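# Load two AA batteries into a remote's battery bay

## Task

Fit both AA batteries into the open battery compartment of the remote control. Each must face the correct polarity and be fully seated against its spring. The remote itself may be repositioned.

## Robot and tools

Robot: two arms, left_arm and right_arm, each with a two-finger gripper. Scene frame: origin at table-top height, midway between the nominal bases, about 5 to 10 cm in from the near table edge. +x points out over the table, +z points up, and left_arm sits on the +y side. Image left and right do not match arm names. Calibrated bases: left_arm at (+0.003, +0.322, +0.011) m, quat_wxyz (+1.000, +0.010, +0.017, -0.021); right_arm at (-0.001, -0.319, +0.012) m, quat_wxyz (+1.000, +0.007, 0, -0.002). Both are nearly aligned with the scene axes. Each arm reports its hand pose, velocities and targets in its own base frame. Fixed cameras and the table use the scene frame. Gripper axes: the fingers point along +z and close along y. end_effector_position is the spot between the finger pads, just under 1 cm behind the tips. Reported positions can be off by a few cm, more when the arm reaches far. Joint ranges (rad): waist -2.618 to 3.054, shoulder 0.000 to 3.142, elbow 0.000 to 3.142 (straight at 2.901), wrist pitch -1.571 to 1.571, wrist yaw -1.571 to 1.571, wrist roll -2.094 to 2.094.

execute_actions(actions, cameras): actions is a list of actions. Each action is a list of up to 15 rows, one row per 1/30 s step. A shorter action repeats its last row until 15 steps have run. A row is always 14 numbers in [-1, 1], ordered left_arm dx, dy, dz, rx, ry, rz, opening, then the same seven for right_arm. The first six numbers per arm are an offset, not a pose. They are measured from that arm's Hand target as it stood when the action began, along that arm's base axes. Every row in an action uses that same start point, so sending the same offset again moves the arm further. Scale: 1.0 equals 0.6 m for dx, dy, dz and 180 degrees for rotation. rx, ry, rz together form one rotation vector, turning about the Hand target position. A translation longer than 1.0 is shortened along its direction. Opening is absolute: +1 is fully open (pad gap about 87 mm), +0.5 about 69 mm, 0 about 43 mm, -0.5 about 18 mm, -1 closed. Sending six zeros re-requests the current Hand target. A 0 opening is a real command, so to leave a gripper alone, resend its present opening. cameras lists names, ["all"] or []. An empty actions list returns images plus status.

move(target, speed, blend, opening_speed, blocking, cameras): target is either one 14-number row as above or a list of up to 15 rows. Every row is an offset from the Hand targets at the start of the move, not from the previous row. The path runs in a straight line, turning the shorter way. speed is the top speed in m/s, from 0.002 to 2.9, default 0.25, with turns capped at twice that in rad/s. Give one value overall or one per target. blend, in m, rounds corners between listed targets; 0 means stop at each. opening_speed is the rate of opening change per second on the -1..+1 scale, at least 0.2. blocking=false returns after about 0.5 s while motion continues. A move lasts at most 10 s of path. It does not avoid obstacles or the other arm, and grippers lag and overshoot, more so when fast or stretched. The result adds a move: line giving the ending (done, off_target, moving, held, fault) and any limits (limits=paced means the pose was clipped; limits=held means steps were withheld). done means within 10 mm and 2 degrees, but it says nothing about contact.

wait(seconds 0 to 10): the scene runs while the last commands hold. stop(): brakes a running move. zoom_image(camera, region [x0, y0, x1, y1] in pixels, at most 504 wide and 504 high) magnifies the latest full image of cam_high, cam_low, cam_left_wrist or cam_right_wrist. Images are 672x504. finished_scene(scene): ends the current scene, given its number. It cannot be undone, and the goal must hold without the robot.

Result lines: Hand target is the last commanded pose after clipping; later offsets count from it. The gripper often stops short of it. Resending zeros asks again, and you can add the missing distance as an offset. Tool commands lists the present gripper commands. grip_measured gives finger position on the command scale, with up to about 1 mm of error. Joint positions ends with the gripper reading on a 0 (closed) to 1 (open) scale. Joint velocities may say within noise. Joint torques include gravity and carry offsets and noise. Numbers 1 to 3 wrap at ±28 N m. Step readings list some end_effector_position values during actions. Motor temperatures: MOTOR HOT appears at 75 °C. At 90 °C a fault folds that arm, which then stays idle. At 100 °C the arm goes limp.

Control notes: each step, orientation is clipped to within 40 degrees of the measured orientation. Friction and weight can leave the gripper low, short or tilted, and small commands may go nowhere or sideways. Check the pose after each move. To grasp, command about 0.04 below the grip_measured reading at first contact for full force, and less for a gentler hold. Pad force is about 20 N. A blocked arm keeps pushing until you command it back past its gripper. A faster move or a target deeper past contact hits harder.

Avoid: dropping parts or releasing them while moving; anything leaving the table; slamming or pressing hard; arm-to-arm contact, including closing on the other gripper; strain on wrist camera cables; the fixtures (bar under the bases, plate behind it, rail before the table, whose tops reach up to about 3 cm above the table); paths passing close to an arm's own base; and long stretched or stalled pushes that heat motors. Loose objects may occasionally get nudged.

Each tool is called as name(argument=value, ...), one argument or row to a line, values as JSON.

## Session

execute_actions(
  actions=[],
)

Scene clock: 0.00 s.
left_arm: end_effector_position=(+0.3703, +0.0187, +0.0567) grip_measured=+1.000 end_effector_quat_wxyz=(+0.585, -0.057, +0.805, +0.075) | right_arm: end_effector_position=(+0.3667, -0.0367, +0.0293) grip_measured=+0.976 end_effector_quat_wxyz=(+0.531, +0.120, +0.837, -0.057)
Joint positions: left_arm=[-0.065 1.499 0.317 0.863 -0.251 -0.025 1] | right_arm=[-0.015 1.546 0.372 0.721 0.211 0.138 0.988]
Joint velocities: within noise
Joint torques (N m): no reading
Motor temperatures (°C): left_arm=[20 21 20 21 20 21 23] | right_arm=[19 20 22 22 22 22 20]
Heat: left arm: 23 °C; right arm: 22 °C.
Hand target: left_arm +0.3740, +0.0192, +0.0645; +0.595, -0.060, +0.798, +0.075 | right_arm +0.3669, -0.0361, +0.0295; +0.530, +0.119, +0.838, -0.056
Tool commands: left_gripper/opening=+1.0 right_gripper/opening=+1.0
camera_calibration:
cam_left_wrist: T_world_to_cam=[[0.189235, -0.980251, -0.0574358, -0.049867], [-0.912039, -0.153791, -0.380176, 0.384033], [0.363835, 0.124326, -0.923129, 0.0630836], [0, 0, 0, 1]] pos_world=[0.336738, 0.00233582, 0.20137]
cam_right_wrist: T_world_to_cam=[[-0.244418, -0.969368, -0.0242022, 0.0533271], [-0.937864, 0.242667, -0.248042, 0.381558], [0.246317, -0.0379274, -0.968447, 0.0755044], [0, 0, 0, 1]] pos_world=[0.352285, -0.0380342, 0.169055]

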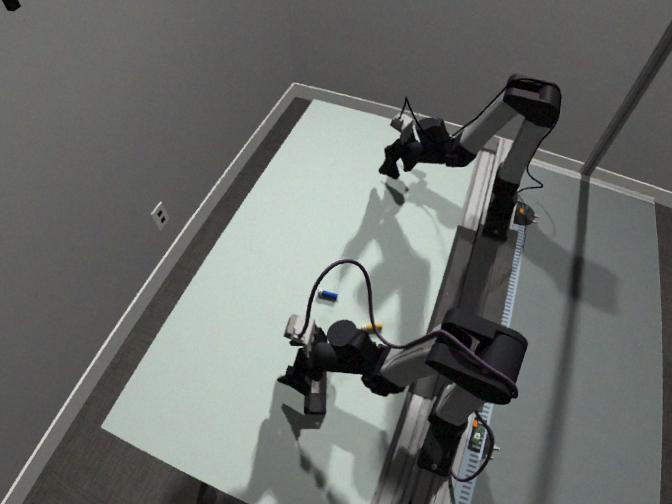

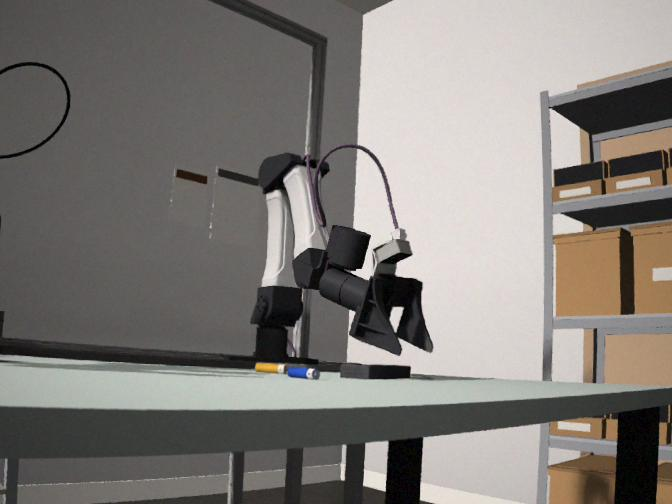

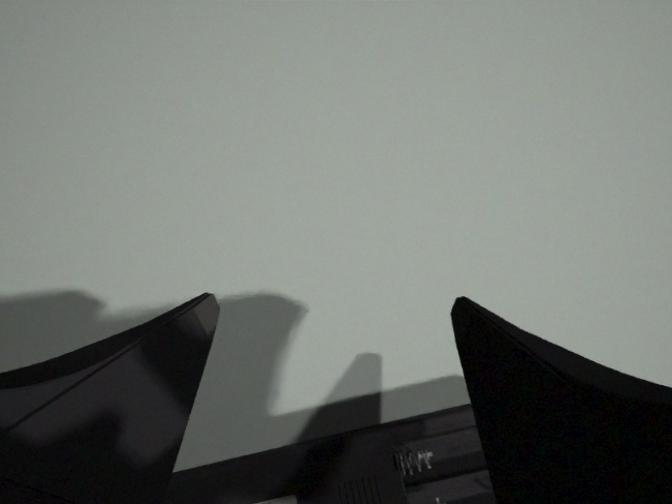

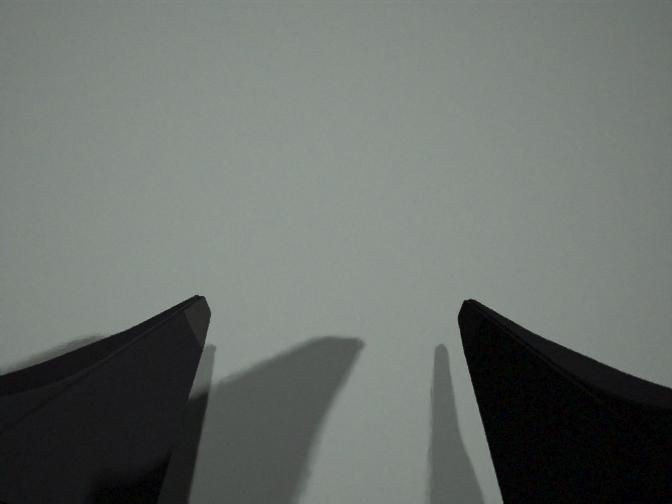

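move(
  target=[-0.157,-0.065,0.26,-0.051,0.399,-0.039,0.5,0,0,0,0,0,0,1],
  speed=0.25,
  cameras=["all"],
)

Scene clock: 3.73 s.
left_arm: end_effector_position=(+0.2830, -0.0195, +0.2059) grip_measured=+0.500 end_effector_quat_wxyz=(+0.058, -0.006, +0.998, +0.002) | right_arm: end_effector_position=(+0.3667, -0.0367, +0.0293) grip_measured=+0.976 end_effector_quat_wxyz=(+0.531, +0.120, +0.837, -0.057)
Joint positions: left_arm=[-0.065 1.716 1.814 -1.553 -0.012 -0.077 0.75] | right_arm=[-0.015 1.546 0.372 0.721 0.211 0.138 0.988]
Joint torques (N m): left_arm=[0.18 -10.19 9.05 0.43 0.01 0.14] | right_arm=[-0.13 -4.31 5.89 2.01 0.08 0.15]
Heat: left arm: 23 °C; right arm: 23 °C.
Hand target: left_arm +0.2798, -0.0197, +0.2205; +0.012, -0.004, +1.000, +0.002 | right_arm +0.3669, -0.0361, +0.0295; +0.530, +0.119, +0.838, -0.056
Off the commanded pose: left_arm 0.015 m, 5 deg | right_arm 0.001 m, 0 deg.
joint sent to its limit (left arm) — joint 4 (wrist pitch), lower limit. The joint targets are off in orientation, not in position.
move: off_target (left_arm)
camera_calibration:
cam_left_wrist: T_world_to_cam=[[0.0132977, -0.999836, -0.012256, -0.0219857], [-0.728029, -0.0180832, 0.685308, 0.0864233], [-0.685417, -0.00019033, -0.728151, 0.491629], [0, 0, 0, 1]] pos_world=[0.400182, -0.0203257, 0.298484]
cam_right_wrist: T_world_to_cam=[[-0.244418, -0.969368, -0.0242022, 0.0533271], [-0.937864, 0.242667, -0.248042, 0.381558], [0.246317, -0.0379274, -0.968447, 0.0755044], [0, 0, 0, 1]] pos_world=[0.352285, -0.0380342, 0.169055]

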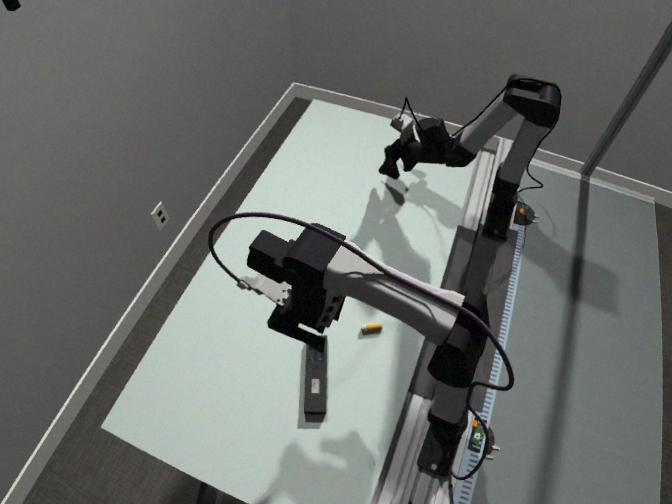

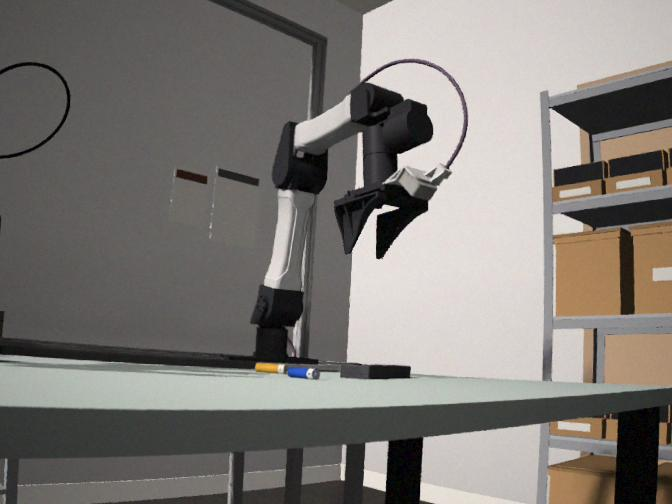

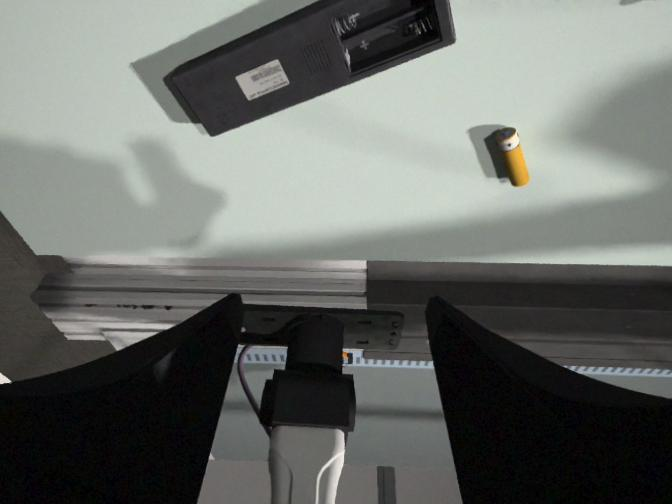

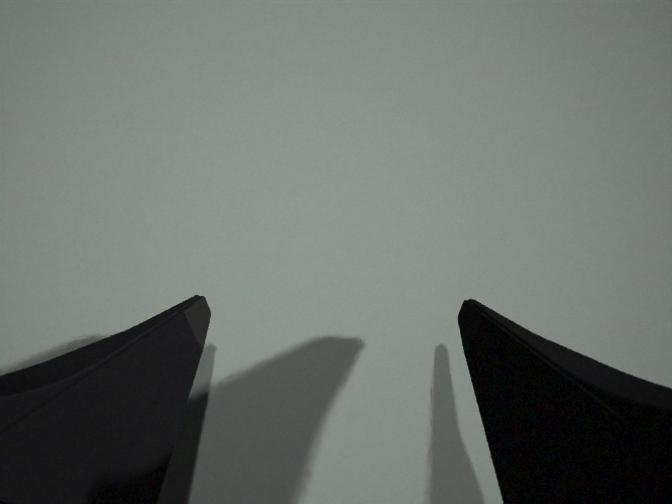

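zoom_image(
  camera="cam_left_wrist",
  region=[150, 0, 550, 200],
)

Scaled by 1.260 from the camera's 672x504 image, which has a finer 960x720 frame.

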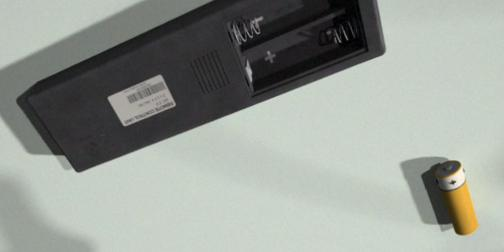

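move(
  target=[0.04,-0.22,-0.03,0,0,0,0.0,0,0,0,0,0,0,1],
  speed=0.25,
  cameras=["cam_left_wrist"],
)

Scene clock: 7.30 s.
left_arm: end_effector_position=(+0.3010, -0.1512, +0.1951) grip_measured=+0.000 end_effector_quat_wxyz=(+0.055, +0.004, +0.998, -0.018) | right_arm: end_effector_position=(+0.3667, -0.0367, +0.0293) grip_measured=+0.976 end_effector_quat_wxyz=(+0.531, +0.120, +0.837, -0.057)
Joint positions: left_arm=[-0.422 1.911 2.016 -1.56 -0.011 -0.412 0.5] | right_arm=[-0.015 1.546 0.372 0.721 0.211 0.138 0.988]
Joint torques (N m): left_arm=[0.44 -8.95 9.58 0.5 -0.03 -0.04] | right_arm=[-0.02 -4.46 5.87 2.03 0.06 0.15]
Heat: left arm: 23 °C; right arm: 24 °C.
Hand target: left_arm +0.3038, -0.1518, +0.2026; +0.012, -0.004, +1.000, +0.002 | right_arm +0.3669, -0.0361, +0.0295; +0.530, +0.119, +0.838, -0.056
Off the commanded pose: left_arm 0.008 m, 6 deg | right_arm 0.001 m, 0 deg.
joint sent to its limit (left arm) — joint 4 (wrist pitch), lower limit. The joint targets are off in orientation, not in position.
move: off_target (left_arm)
camera_calibration:
cam_left_wrist: T_world_to_cam=[[-0.0102668, -0.999601, 0.0263252, -0.154468], [-0.723757, 0.0255942, 0.689581, 0.108959], [-0.689979, -0.0119733, -0.72373, 0.494841], [0, 0, 0, 1]] pos_world=[0.418704, -0.15127, 0.287062]
Images, in order (width x height): cam_left_wrist 672x504.

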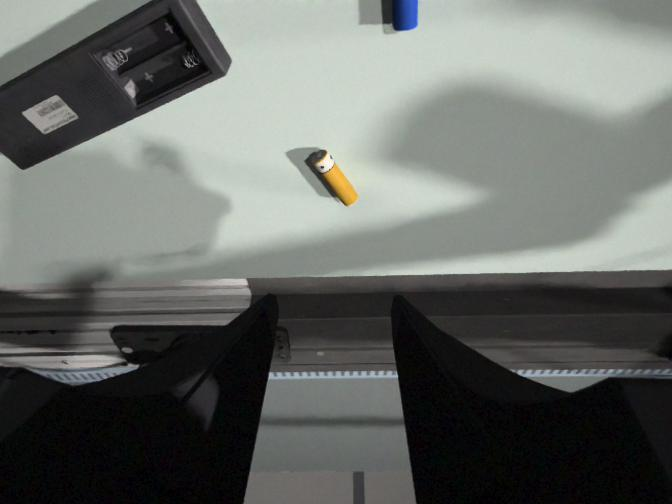

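move(
  target=[0.018,0.2485,-0.2,0,0,-0.379,1.0,0,0,0,0,0,0,1],
  speed=0.3,
  cameras=["cam_left_wrist"],
)

Scene clock: 12.50 s.
left_arm: end_effector_position=(+0.3145, -0.0045, +0.0758) grip_measured=+1.000 end_effector_quat_wxyz=(-0.005, +0.554, +0.832, -0.011) | right_arm: end_effector_position=(+0.3667, -0.0367, +0.0293) grip_measured=+0.976 end_effector_quat_wxyz=(+0.531, +0.120, +0.837, -0.057)
Joint positions: left_arm=[-0.121 1.837 1.426 -1.179 0.016 1.054 1] | right_arm=[-0.015 1.546 0.372 0.721 0.211 0.138 0.988]
Joint torques (N m): left_arm=[0.59 -12.22 4.83 0.38 0.06 0.22] | right_arm=[0.09 -4.3 6 2.04 0.08 0.12]
Heat: left arm: 24 °C; right arm: 25 °C.
Hand target: left_arm +0.3146, -0.0027, +0.0826; +0.011, +0.558, +0.830, -0.005 | right_arm +0.3669, -0.0361, +0.0295; +0.530, +0.119, +0.838, -0.056
Off the commanded pose: left_arm 0.007 m, 2 deg | right_arm 0.001 m, 0 deg.
move: done
camera_calibration:
cam_left_wrist: T_world_to_cam=[[-0.922843, -0.384903, 0.0145266, 0.286077], [-0.238854, 0.601448, 0.762371, 0.041792], [-0.302175, 0.700079, -0.646978, 0.295048], [0, 0, 0, 1]] pos_world=[0.363143, -0.12158, 0.154872]
Images, in order (width x height): cam_left_wrist 672x504.

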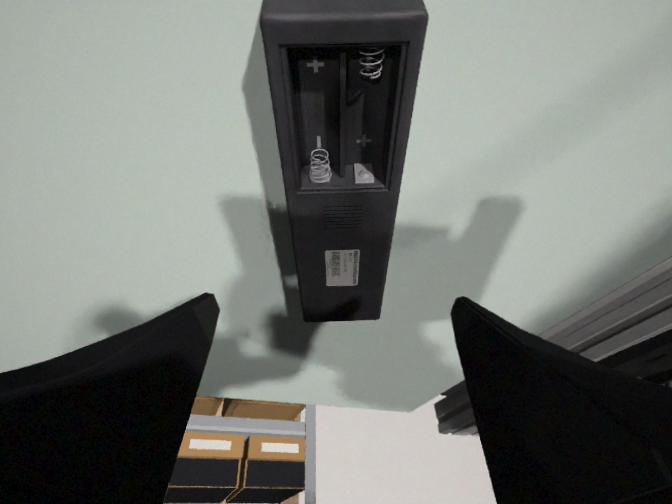

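move(
  target=[
    [-0.011,0.02,-0.06,0,0,0,1.0,0,0,0,0,0,0,1],
    [-0.011,0.02,-0.121,0,0,0,1.0,0,0,0,0,0,0,1],
    [-0.011,0.02,-0.121,0,0,0,0.0,0,0,0,0,0,0,1],
    [-0.011,0.02,0.09,0,0,0,0.0,0,0,0,0,0,0,1],
  ],
  speed=[0.15,0.06,0.1,0.12],
  opening_speed=0.7,
  cameras=["cam_left_wrist"],
)

Scene clock: 18.93 s.
left_arm: end_effector_position=(+0.3061, +0.0077, +0.1181) grip_measured=+0.095 end_effector_quat_wxyz=(-0.008, +0.555, +0.832, -0.013) | right_arm: end_effector_position=(+0.3667, -0.0367, +0.0293) grip_measured=+0.976 end_effector_quat_wxyz=(+0.531, +0.120, +0.837, -0.057)
Joint positions: left_arm=[-0.087 1.792 1.538 -1.343 0.016 1.091 0.548] | right_arm=[-0.015 1.546 0.372 0.721 0.211 0.138 0.988]
Joint torques (N m): left_arm=[0.57 -11.58 9.94 -0.03 0.07 0.23] | right_arm=[-0.01 -4.42 5.93 2.01 0.07 0.2]
Motor temperatures (°C): left_arm=[20 26 22 21 20 21 23] | right_arm=[19 21 24 26 22 22 20]
Heat: left arm: 26 °C; right arm: 26 °C.
Hand target: left_arm +0.3080, +0.0093, +0.1366; +0.011, +0.558, +0.830, -0.005 | right_arm +0.3669, -0.0361, +0.0295; +0.530, +0.119, +0.838, -0.056
Off the commanded pose: left_arm 0.019 m, 2 deg | right_arm 0.001 m, 0 deg.
move: off_target (left_arm)
camera_calibration:
cam_left_wrist: T_world_to_cam=[[-0.923603, -0.382788, 0.0207491, 0.281938], [-0.232372, 0.602081, 0.763873, -0.00188207], [-0.304894, 0.700694, -0.645033, 0.311888], [0, 0, 0, 1]] pos_world=[0.355054, -0.109483, 0.196766]
Images, in order (width x height): cam_left_wrist 672x504.

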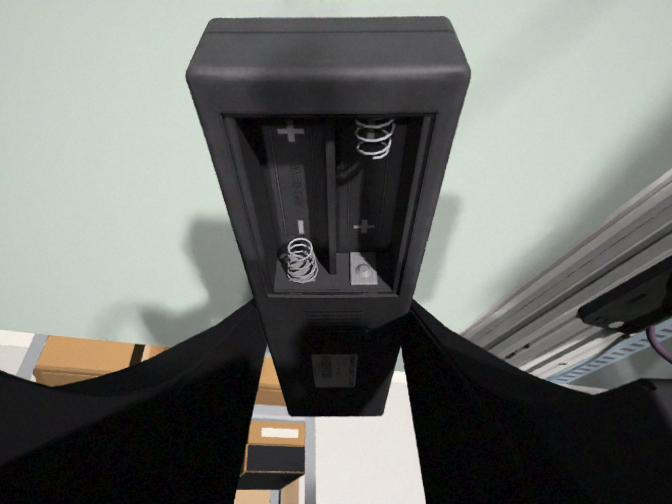

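move(
  target=[
    [0.0,-0.15,0.0,0,0,0.39,0.0,-0.0615,0.05,0.217,0,0,0,0.5],
    [0.143,-0.5505,-0.02,0,0,0.778,0.0,-0.0615,0.1,0.217,-0.0927,0.1548,0.4641,0.5],
  ],
  speed=0.3,
  blend=[0.03,0],
  cameras=["all"],
)

Scene clock: 25.17 s.
left_arm: end_effector_position=(+0.3923, -0.3191, +0.1177) grip_measured=+0.095 end_effector_quat_wxyz=(+0.027, -0.588, +0.806, -0.054) | right_arm: end_effector_position=(+0.3265, +0.0207, +0.1591) grip_measured=+0.500 end_effector_quat_wxyz=(+0.247, -0.539, +0.788, +0.168)
Joint positions: left_arm=[-0.609 2.46 2.563 -1.555 -0.015 -1.869 0.548] | right_arm=[-0.133 1.654 1.507 -1.26 -0.587 -1.284 0.75]
Joint torques (N m): left_arm=[-0.09 -12.46 9.88 0.33 -0.11 -0.05] | right_arm=[0.73 -4.27 8.87 0.45 -0.51 -0.06]
Heat: left arm: 27 °C; right arm: 26 °C.
Hand target: left_arm +0.3940, -0.3209, +0.1246; +0.009, -0.589, +0.808, +0.008 | right_arm +0.3300, +0.0240, +0.1597; +0.245, -0.548, +0.781, +0.172
Off the commanded pose: left_arm 0.007 m, 7 deg | right_arm 0.005 m, 1 deg.
joint sent to its limit (left arm) — joint 4 (wrist pitch), lower limit. The joint targets are off in orientation, not in position.
move: off_target (left_arm)
camera_calibration:
cam_left_wrist: T_world_to_cam=[[0.946702, -0.303433, 0.108094, -0.482253], [-0.271798, -0.572413, 0.773608, -0.145302], [-0.172864, -0.761756, -0.624377, 0.0460447], [0, 0, 0, 1]] pos_world=[0.425016, -0.194429, 0.193284]
cam_right_wrist: T_world_to_cam=[[0.938666, -0.344826, 0.0000056932, -0.300734], [-0.332265, -0.904468, 0.267467, 0.106111], [-0.0922245, -0.251064, -0.963567, 0.32741], [0, 0, 0, 1]] pos_world=[0.347741, 0.0744739, 0.287102]

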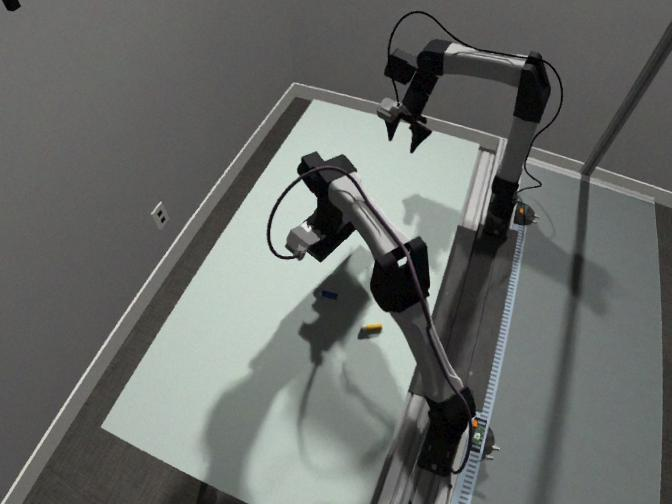

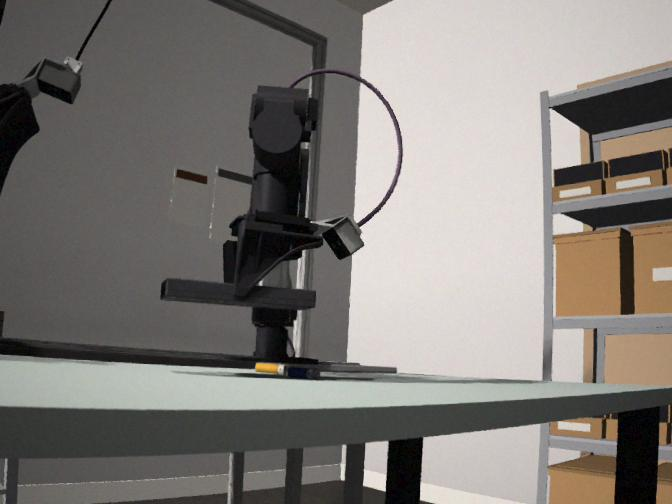

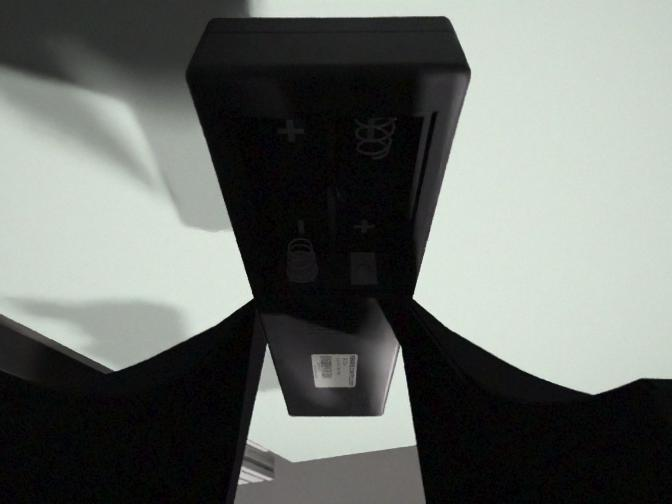

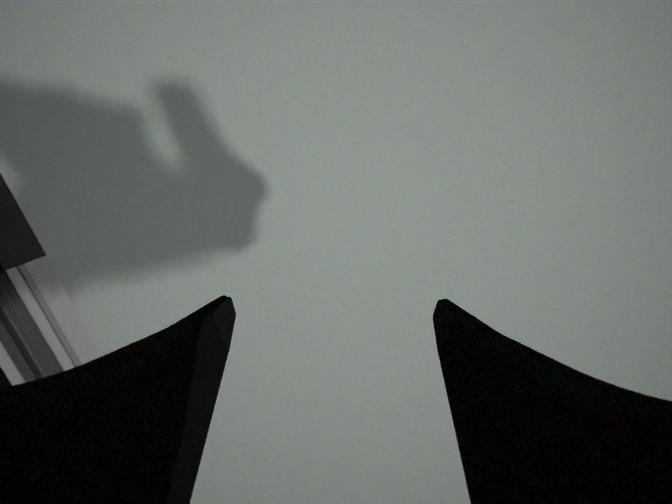

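move(
  target=[
    [0,0,-0.11,0,0,0,0,0,0,0,0,0,0,0.5],
    [0,0,-0.178,0,0,0,0,0,0,0,0,0,0,0.5],
  ],
  speed=[0.12,0.05],
  cameras=["cam_low","cam_left_wrist"],
)

move(
  target=[
    [0,0,0,0,0,0,0.5,0,0,0,0,0,0,0.5],
    [0,0,0.1,0,0,0,0.5,0,0,0,0,0,0,0.5],
  ],
  speed=0.12,
  opening_speed=0.6,
  cameras=["cam_left_wrist"],
)

Scene clock: 27.87 s.
left_arm: end_effector_position=(+0.3909, -0.3181, +0.0297) grip_measured=+0.094 end_effector_quat_wxyz=(+0.004, -0.589, +0.808, +0.012) | right_arm: end_effector_position=(+0.3263, +0.0207, +0.1591) grip_measured=+0.500 end_effector_quat_wxyz=(+0.247, -0.539, +0.788, +0.168)
Joint positions: left_arm=[-0.609 2.588 2.458 -1.461 -0.015 -1.869 0.547] | right_arm=[-0.133 1.654 1.507 -1.261 -0.587 -1.284 0.75]
Joint torques (N m): left_arm=[-0.32 -13.3 3.1 0.76 -0.22 0.03] | right_arm=[0.9 -4.3 8.88 0.46 -0.48 -0.06]
Heat: left arm: 28 °C; right arm: 26 °C.
Hand target: left_arm +0.3940, -0.3209, +0.0178; +0.009, -0.589, +0.808, +0.008 | right_arm +0.3300, +0.0240, +0.1597; +0.245, -0.548, +0.781, +0.172
Off the commanded pose: left_arm 0.013 m, 1 deg | right_arm 0.005 m, 1 deg.
move: off_target (left_arm)
camera_calibration:
cam_left_wrist: T_world_to_cam=[[0.951626, -0.306313, -0.024087, -0.470029], [-0.18476, -0.633106, 0.751692, -0.129617], [-0.245503, -0.710879, -0.659075, 0.037179], [0, 0, 0, 1]] pos_world=[0.432471, -0.199607, 0.110614]
Images, in order (width x height): cam_low 672x504, cam_left_wrist 672x504.

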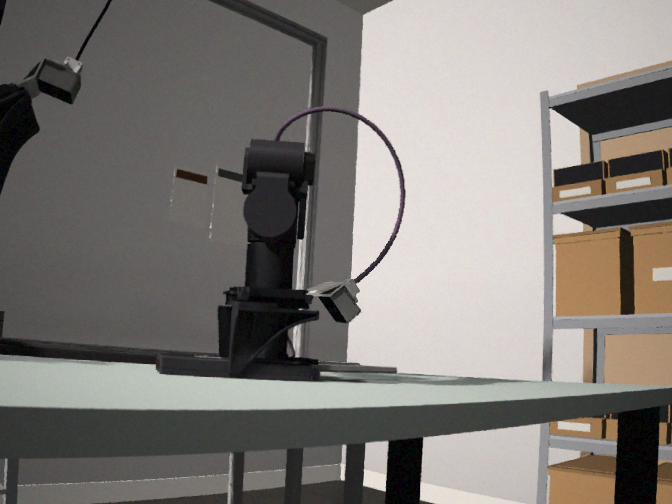

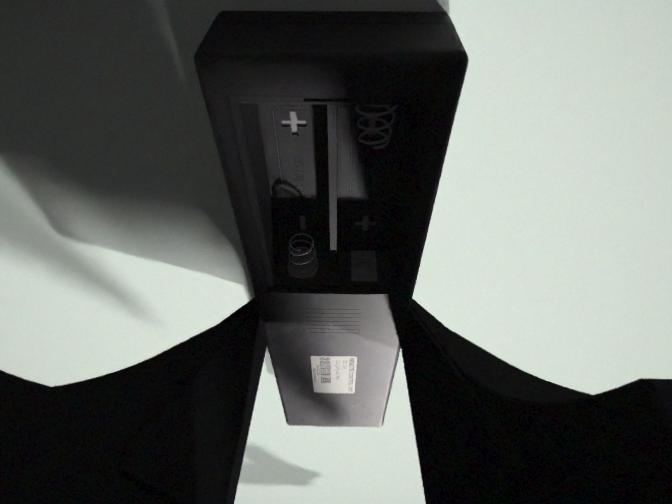

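Scene clock: 30.00 s.
left_arm: end_effector_position=(+0.3948, -0.3212, +0.0582) grip_measured=+0.500 end_effector_quat_wxyz=(+0.009, -0.589, +0.808, -0.005) | right_arm: end_effector_position=(+0.3263, +0.0207, +0.1591) grip_measured=+0.500 end_effector_quat_wxyz=(+0.247, -0.539, +0.788, +0.168)
Joint positions: left_arm=[-0.609 2.599 2.592 -1.548 -0.014 -1.869 0.75] | right_arm=[-0.133 1.654 1.507 -1.261 -0.587 -1.284 0.75]
Joint torques (N m): left_arm=[-0.25 -16.95 7.95 0.02 -0.19 -0.01] | right_arm=[0.8 -4.31 8.96 0.45 -0.51 -0.04]
Heat: left arm: 29 °C; right arm: 26 °C.
Hand target: left_arm +0.3940, -0.3209, +0.0778; +0.009, -0.589, +0.808, +0.008 | right_arm +0.3300, +0.0240, +0.1597; +0.245, -0.548, +0.781, +0.172
Off the commanded pose: left_arm 0.020 m, 2 deg | right_arm 0.005 m, 1 deg.
joint sent to its limit (left arm) — joint 4 (wrist pitch), lower limit. The joint targets are off in orientation, not in position.
move: off_target (left_arm)
camera_calibration:
cam_left_wrist: T_world_to_cam=[[0.951816, -0.306534, 0.00907493, -0.476135], [-0.20592, -0.616911, 0.759617, -0.139147], [-0.22725, -0.724884, -0.650308, 0.042538], [0, 0, 0, 1]] pos_world=[0.434207, -0.200958, 0.137682]
Images, in order (width x height): cam_left_wrist 672x504.

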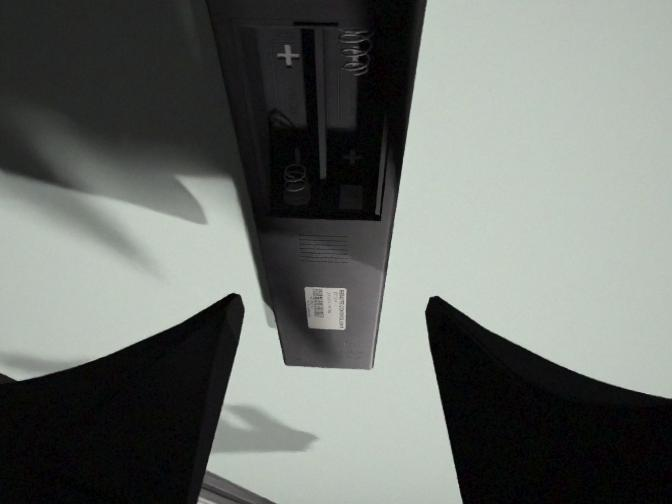

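move(
  target=[
    [0,0,0.08,0,0,0,0,0,0,0,0,0,0,0.5],
    [-0.03,0.2,0.06,0,0,-0.4,-0.2,0.038,0.365,-0.1,0,0,0,0.5],
  ],
  speed=0.25,
  blend=[0.02,0],
  cameras=["cam_left_wrist","cam_right_wrist"],
)

Scene clock: 35.17 s.
left_arm: end_effector_position=(+0.3813, -0.2070, +0.0937) grip_measured=-0.200 end_effector_quat_wxyz=(+0.011, -0.005, +1.000, +0.002) | right_arm: end_effector_position=(+0.3465, +0.2376, +0.1008) grip_measured=+0.500 end_effector_quat_wxyz=(+0.243, -0.551, +0.779, +0.174)
Joint positions: left_arm=[-0.459 2.439 2.438 -1.553 -0.014 -0.47 0.4] | right_arm=[0.494 1.822 1.444 -0.719 -0.396 -0.64 0.75]
Joint torques (N m): left_arm=[0.49 -18.32 4.9 0.18 -0.08 0.18] | right_arm=[0.53 -5.82 9.66 1.37 -0.16 0.29]
Motor temperatures (°C): left_arm=[20 33 24 21 20 21 23] | right_arm=[19 22 26 26 22 22 20]
Heat: left arm: 33 °C; right arm: 26 °C.
Hand target: left_arm +0.3759, -0.2009, +0.1138; +0.012, -0.002, +1.000, +0.002 | right_arm +0.3529, +0.2430, +0.0998; +0.245, -0.548, +0.781, +0.172
Off the commanded pose: left_arm 0.022 m, 0 deg | right_arm 0.008 m, 1 deg.
joint sent to its limit (left arm) — joint 4 (wrist pitch), lower limit. The joint targets still meet the commanded pose.
move: off_target (left_arm); target 2's new opening was sent with left_arm's hand 0.022 m and 0 deg from that target
camera_calibration:
cam_left_wrist: T_world_to_cam=[[0.00975202, -0.99985, -0.0142977, -0.210644], [-0.659812, -0.017178, 0.751234, 0.199497], [-0.751367, 0.00210775, -0.659881, 0.496596], [0, 0, 0, 1]] pos_world=[0.506811, -0.208232, 0.174813]
cam_right_wrist: T_world_to_cam=[[0.949352, -0.314174, -0.0051461, -0.255136], [-0.301532, -0.915515, 0.266291, 0.316674], [-0.0883729, -0.251252, -0.963879, 0.326333], [0, 0, 0, 1]] pos_world=[0.36654, 0.291754, 0.228905]
Images, in order (width x height): cam_left_wrist 672x504, cam_right_wrist 672x504.

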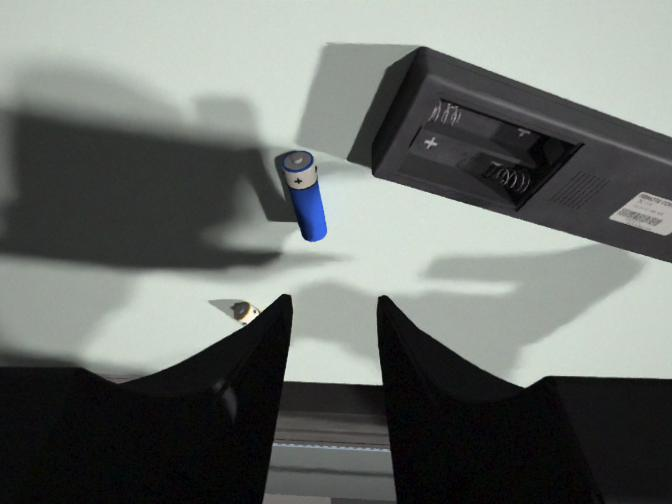

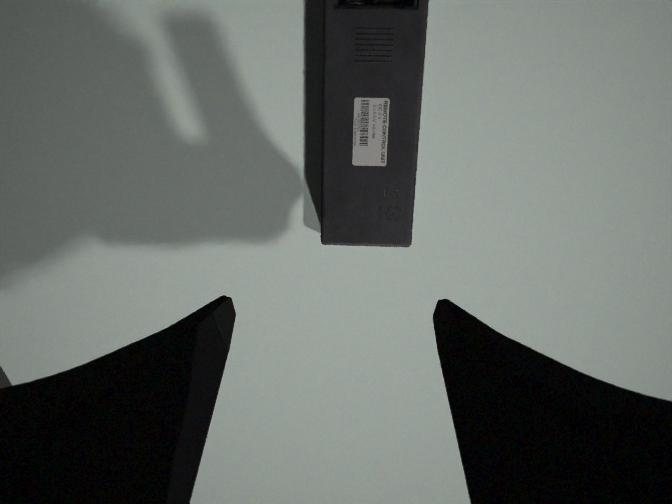

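move(
  target=[
    [0.006,0.02,-0.09,0,0,0.044,-0.2,0.0285,0.034,-0.09,0,0,0,0.5],
  ],
  speed=0.15,
  cameras=["cam_left_wrist","cam_right_wrist"],
)

Scene clock: 37.73 s.
left_arm: end_effector_position=(+0.3765, -0.1887, +0.0445) grip_measured=-0.200 end_effector_quat_wxyz=(-0.009, -0.063, +0.998, +0.012) | right_arm: end_effector_position=(+0.3735, +0.2617, +0.0581) grip_measured=+0.500 end_effector_quat_wxyz=(+0.258, -0.551, +0.775, +0.172)
Joint positions: left_arm=[-0.419 2.378 2.127 -1.347 -0.014 -0.545 0.4] | right_arm=[0.515 1.961 1.444 -0.541 -0.385 -0.618 0.75]
Joint torques (N m): left_arm=[0.4 -17.62 5.01 0.47 -0.11 -0.06] | right_arm=[0.76 -6.94 6.49 1.44 -0.16 0.32]
Heat: left arm: 35 °C; right arm: 26 °C.
Hand target: left_arm +0.3795, -0.1890, +0.0597; +0.012, -0.071, +0.997, +0.002 | right_arm +0.3700, +0.2633, +0.0457; +0.245, -0.548, +0.781, +0.172
Off the commanded pose: left_arm 0.016 m, 3 deg | right_arm 0.013 m, 2 deg.
move: off_target (left_arm, right_arm)
camera_calibration:
cam_left_wrist: T_world_to_cam=[[0.124446, -0.991594, -0.0354075, -0.233651], [-0.623192, -0.10588, 0.774868, 0.201969], [-0.772104, -0.0743633, -0.63113, 0.452549], [0, 0, 0, 1]] pos_world=[0.504357, -0.17665, 0.120845]
cam_right_wrist: T_world_to_cam=[[0.948481, -0.316434, 0.0159189, -0.273827], [-0.310564, -0.91859, 0.244422, 0.363645], [-0.0627205, -0.236773, -0.969538, 0.280542], [0, 0, 0, 1]] pos_world=[0.39025, 0.313817, 0.187473]
Images, in order (width x height): cam_left_wrist 672x504, cam_right_wrist 672x504.

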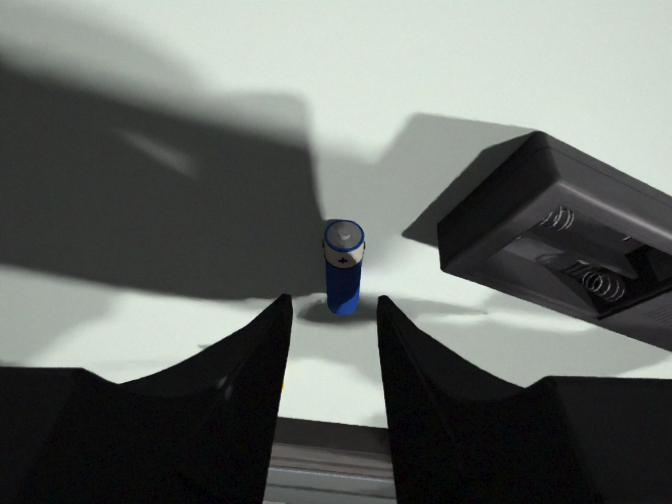

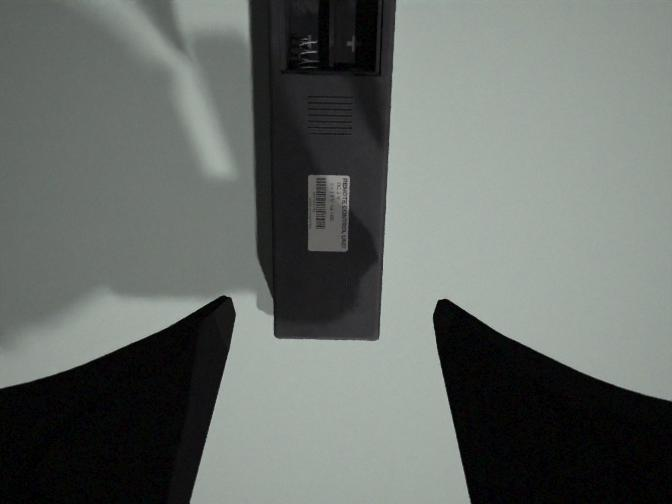

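move(
  target=[
    [0.005,-0.004,-0.067,0,0,0,-0.2,-0.005,0.005,-0.075,0,0,0,0.5],
    [0.005,-0.004,-0.067,0,0,0,-0.63,-0.005,0.005,-0.09,0,0,0,0.5],
  ],
  speed=0.05,
  cameras=["cam_left_wrist","cam_right_wrist"],
)

Scene clock: 40.80 s.
left_arm: end_effector_position=(+0.3781, -0.1916, +0.0205) grip_measured=-0.575 end_effector_quat_wxyz=(-0.004, -0.065, +0.998, +0.004) | right_arm: end_effector_position=(+0.3740, +0.2661, +0.0071) grip_measured=+0.500 end_effector_quat_wxyz=(+0.262, -0.550, +0.774, +0.171)
Joint positions: left_arm=[-0.419 2.378 2.034 -1.237 -0.003 -0.549 0.212] | right_arm=[0.525 2.033 1.33 -0.343 -0.38 -0.608 0.75]
Joint torques (N m): left_arm=[0.06 -14.54 3.81 0.79 -0.25 -0.02] | right_arm=[0.99 -7.08 5.57 1.44 -0.14 0.3]
Heat: left arm: 36 °C; right arm: 27 °C.
Hand target: left_arm +0.3825, -0.1914, +0.0196; +0.012, -0.071, +0.997, +0.003 | right_arm +0.3669, +0.2664, -0.0083; +0.245, -0.548, +0.781, +0.172
Off the commanded pose: left_arm 0.005 m, 2 deg | right_arm 0.017 m, 2 deg.
move: off_target (right_arm)
camera_calibration:
cam_left_wrist: T_world_to_cam=[[0.128273, -0.991579, -0.0178324, -0.239458], [-0.630404, -0.0954053, 0.770382, 0.226078], [-0.765595, -0.0875779, -0.637333, 0.433514], [0, 0, 0, 1]] pos_world=[0.505133, -0.177906, 0.0978567]
cam_right_wrist: T_world_to_cam=[[0.948042, -0.317396, 0.0218063, -0.271663], [-0.313223, -0.919175, 0.238765, 0.381486], [-0.0557392, -0.23319, -0.970833, 0.228594], [0, 0, 0, 1]] pos_world=[0.38978, 0.317733, 0.136765]
Images, in order (width x height): cam_left_wrist 672x504, cam_right_wrist 672x504.

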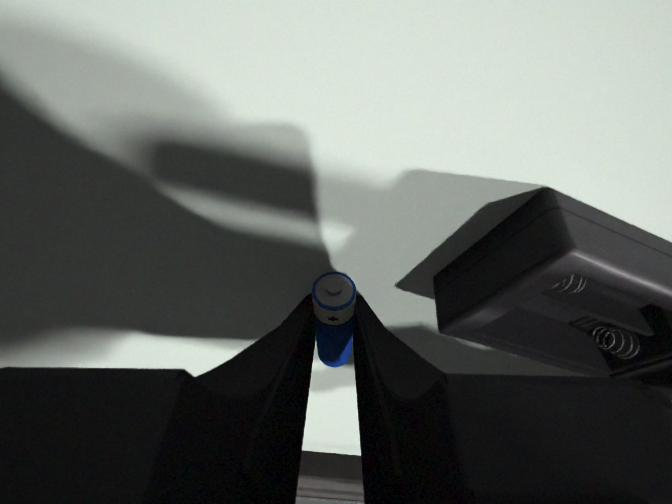

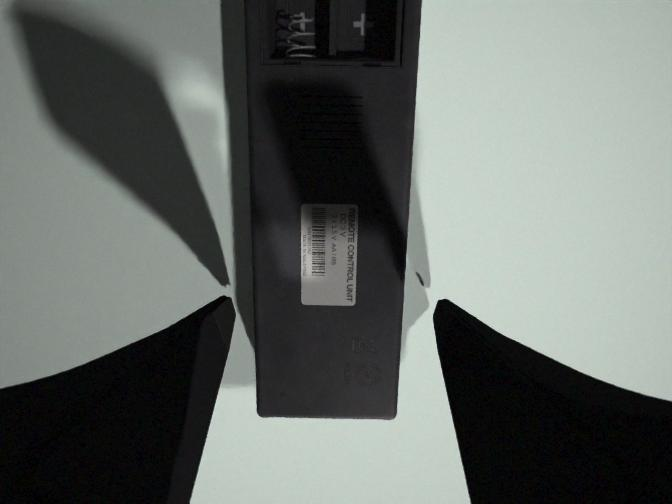

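move(
  target=[
    [0,0,0.1,0,0,0,-0.63,0,0,-0.008,0,0,0,0.5],
    [0.03,-0.06,0.16,0,0,0.3,-0.63,0,0,-0.008,0,0,0,0.0],
    [0.03,-0.1,0.16,0,0,0.358,-0.63,0,0,-0.008,0,0,0,0.0],
  ],
  speed=[0.12,0.2,0.2],
  blend=[0,0.01,0],
  opening_speed=0.6,
  cameras=["cam_left_wrist","cam_right_wrist","cam_low"],
)

zoom_image(
  camera="cam_left_wrist",
  region=[256, 100, 456, 300],
)

Scene clock: 47.93 s.
left_arm: end_effector_position=(+0.3984, -0.2513, +0.1022) grip_measured=-0.575 end_effector_quat_wxyz=(+0.010, -0.588, +0.809, -0.004) | right_arm: end_effector_position=(+0.3745, +0.2664, +0.0033) grip_measured=+0.067 end_effector_quat_wxyz=(+0.263, -0.550, +0.774, +0.171)
Joint positions: left_arm=[-0.48 2.393 2.388 -1.55 -0.014 -1.737 0.212] | right_arm=[0.525 2.04 1.323 -0.326 -0.38 -0.608 0.533]
Joint torques (N m): left_arm=[-0.05 -13.83 9.72 0.03 -0.21 -0.1] | right_arm=[0.81 -6.91 5.46 1.46 -0.16 0.28]
Motor temperatures (°C): left_arm=[20 38 24 21 20 21 23] | right_arm=[19 23 27 27 22 22 21]
Heat: left arm: 38 °C; right arm: 27 °C.
Hand target: left_arm +0.4005, -0.2513, +0.1157; +0.009, -0.592, +0.806, +0.008 | right_arm +0.3669, +0.2664, -0.0130; +0.245, -0.548, +0.781, +0.172
Off the commanded pose: left_arm 0.014 m, 2 deg | right_arm 0.018 m, 2 deg.
joint sent to its limit (left arm) — joint 4 (wrist pitch), lower limit. The joint targets are off in orientation, not in position.
move: off_target (left_arm, right_arm); blend cut to 0 m at target 2; target 2's new opening was sent with right_arm's hand 0.018 m and 2 deg from that target
camera_calibration:
cam_left_wrist: T_world_to_cam=[[0.950645, -0.310168, 0.00837976, -0.458887], [-0.208217, -0.617684, 0.758362, -0.127971], [-0.230044, -0.722677, -0.65178, 0.124417], [0, 0, 0, 1]] pos_world=[0.438215, -0.131464, 0.181986]
cam_right_wrist: T_world_to_cam=[[0.947821, -0.317981, 0.0228867, -0.271679], [-0.314137, -0.919301, 0.237074, 0.383276], [-0.0543452, -0.231893, -0.971222, 0.224161], [0, 0, 0, 1]] pos_world=[0.390087, 0.317939, 0.133063]
Images, in order (width x height): cam_low 672x504, cam_left_wrist 672x504, cam_right_wrist 672x504.

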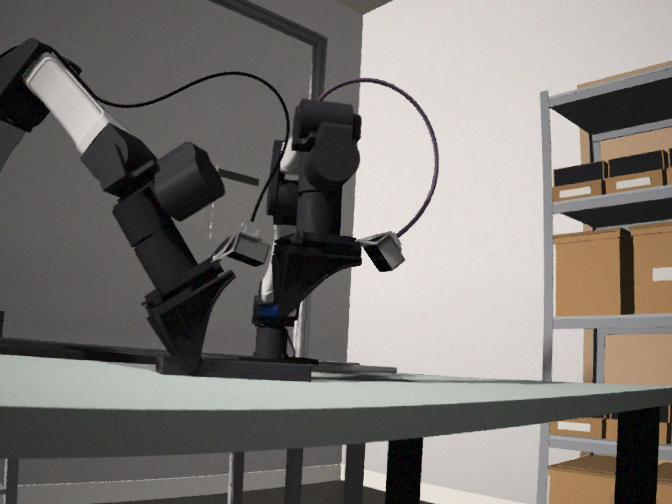

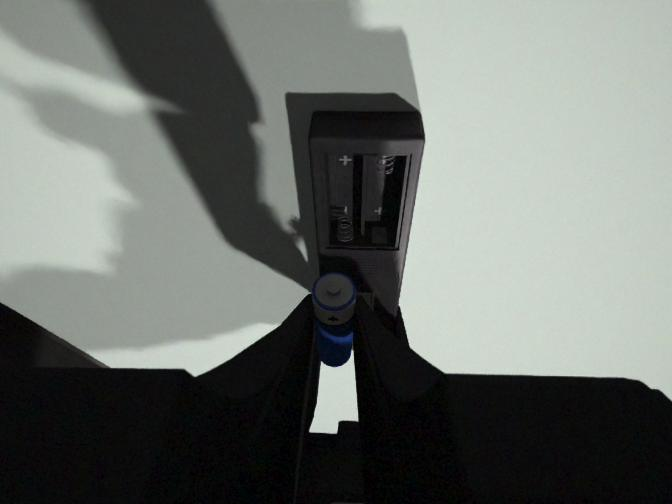

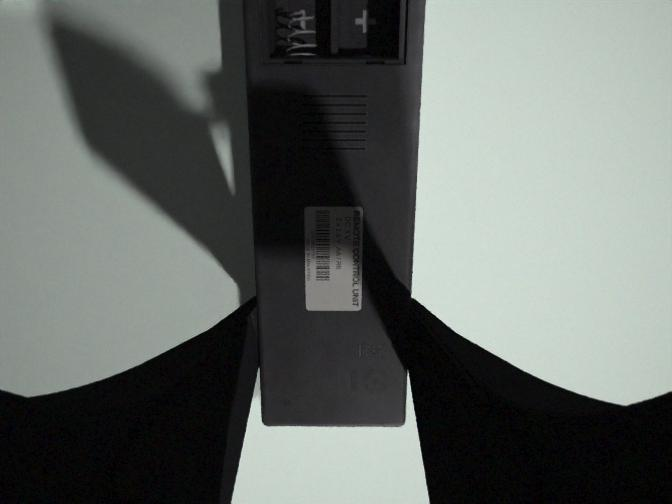

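Scaled by 2.520 from the camera's 672x504 image, which has a finer 960x720 frame.

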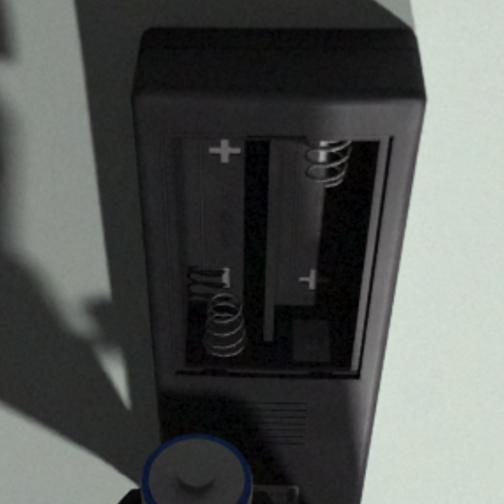

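move(
  target=[
    [0.0105,0.011,-0.03,0,0,0.007,-0.63,0,0,0,0,0,0,0.0],
    [0.0105,0.011,-0.09,0.106,-0.033,0.007,-0.66,0,0,0,0,0,0,0.0],
  ],
  speed=0.12,
  cameras=["cam_left_wrist","cam_right_wrist"],
)

zoom_image(
  camera="cam_left_wrist",
  region=[236, 160, 436, 360],
)

zoom_image(
  camera="cam_right_wrist",
  region=[216, 0, 456, 120],
)

Scene clock: 51.60 s.
left_arm: end_effector_position=(+0.4059, -0.2463, +0.0644) grip_measured=-0.575 end_effector_quat_wxyz=(+0.127, -0.589, +0.794, +0.076) | right_arm: end_effector_position=(+0.3745, +0.2664, +0.0033) grip_measured=+0.067 end_effector_quat_wxyz=(+0.263, -0.550, +0.774, +0.171)
Joint positions: left_arm=[-0.571 2.477 2.404 -1.552 -0.292 -1.856 0.212] | right_arm=[0.525 2.04 1.323 -0.326 -0.38 -0.608 0.533]
Joint torques (N m): left_arm=[-0.13 -13.23 6.06 0.14 -0.33 0.08] | right_arm=[0.99 -6.9 5.48 1.42 -0.15 0.28]
Heat: left arm: 39 °C; right arm: 27 °C.
Hand target: left_arm +0.4057, -0.2465, +0.0645; +0.127, -0.589, +0.795, +0.076 (not the last commanded pose) | right_arm +0.3669, +0.2664, -0.0130; +0.245, -0.548, +0.781, +0.172
Tool commands: left_gripper/opening=-0.63 right_gripper/opening=+0.0
Off the commanded pose: left_arm 0.003 m, 5 deg | right_arm 0.018 m, 2 deg.
move: held (left_arm; a check stopped the path), off_target (right_arm); path passed 1 of 2 targets; target 2's new opening was not sent; limits=held
pose unreachable (left arm): on one or more control steps of this call, first in action 0 (counted from 0), this arm could not follow its commanded pose, so it was not sent that pose on those steps. It may still have moved: this result reports where it is.
cause: moving toward the commanded pose would bring a part of the arm too close to another arm (this arm's wrist (the part past joint 5) and the right arm's wrist camera, where that arm would come to rest).
camera_calibration:
cam_left_wrist: T_world_to_cam=[[0.956135, -0.29226, 0.0197379, -0.462671], [-0.255406, -0.79878, 0.544719, -0.106323], [-0.143433, -0.525866, -0.838386, 0.130473], [0, 0, 0, 1]] pos_world=[0.433934, -0.151538, 0.176435]
cam_right_wrist: T_world_to_cam=[[0.947821, -0.317981, 0.0228867, -0.271679], [-0.314137, -0.919301, 0.237074, 0.383276], [-0.0543452, -0.231893, -0.971222, 0.224161], [0, 0, 0, 1]] pos_world=[0.390087, 0.317939, 0.133063]
Images, in order (width x height): cam_left_wrist 672x504, cam_right_wrist 672x504.

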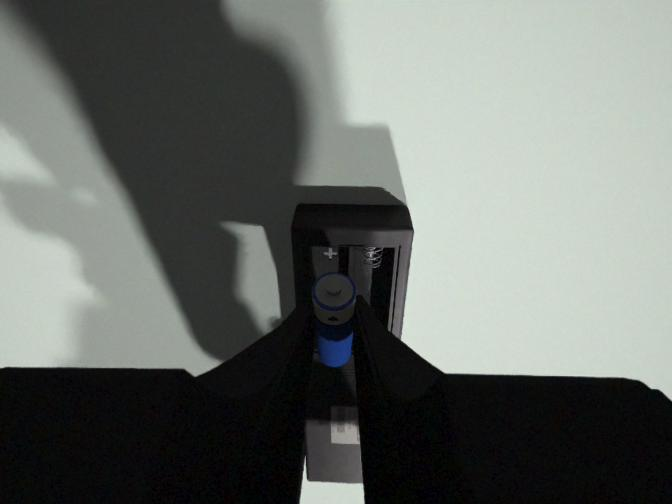

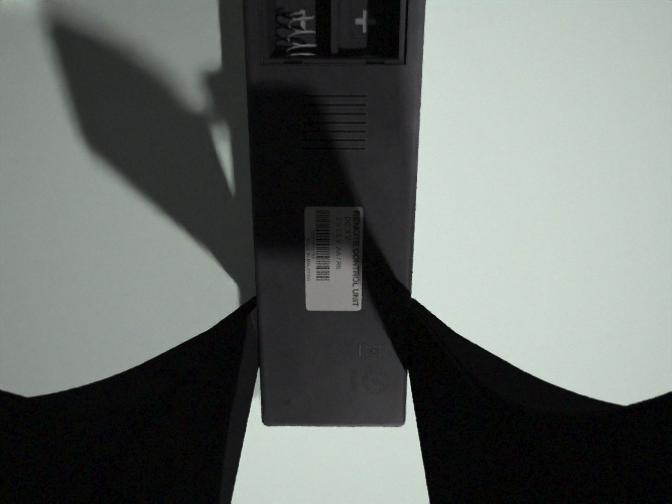

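Scaled by 2.520 from the camera's 672x504 image, which has a finer 960x720 frame.

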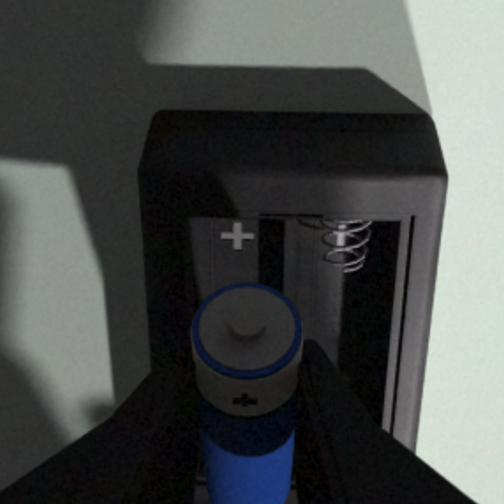

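Scaled by 2.100 from the camera's 672x504 image, which has a finer 960x720 frame.

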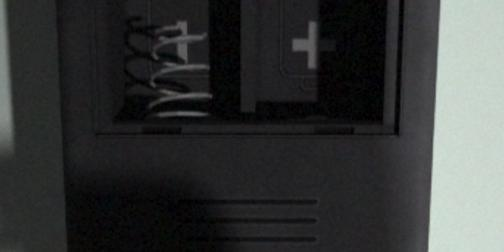

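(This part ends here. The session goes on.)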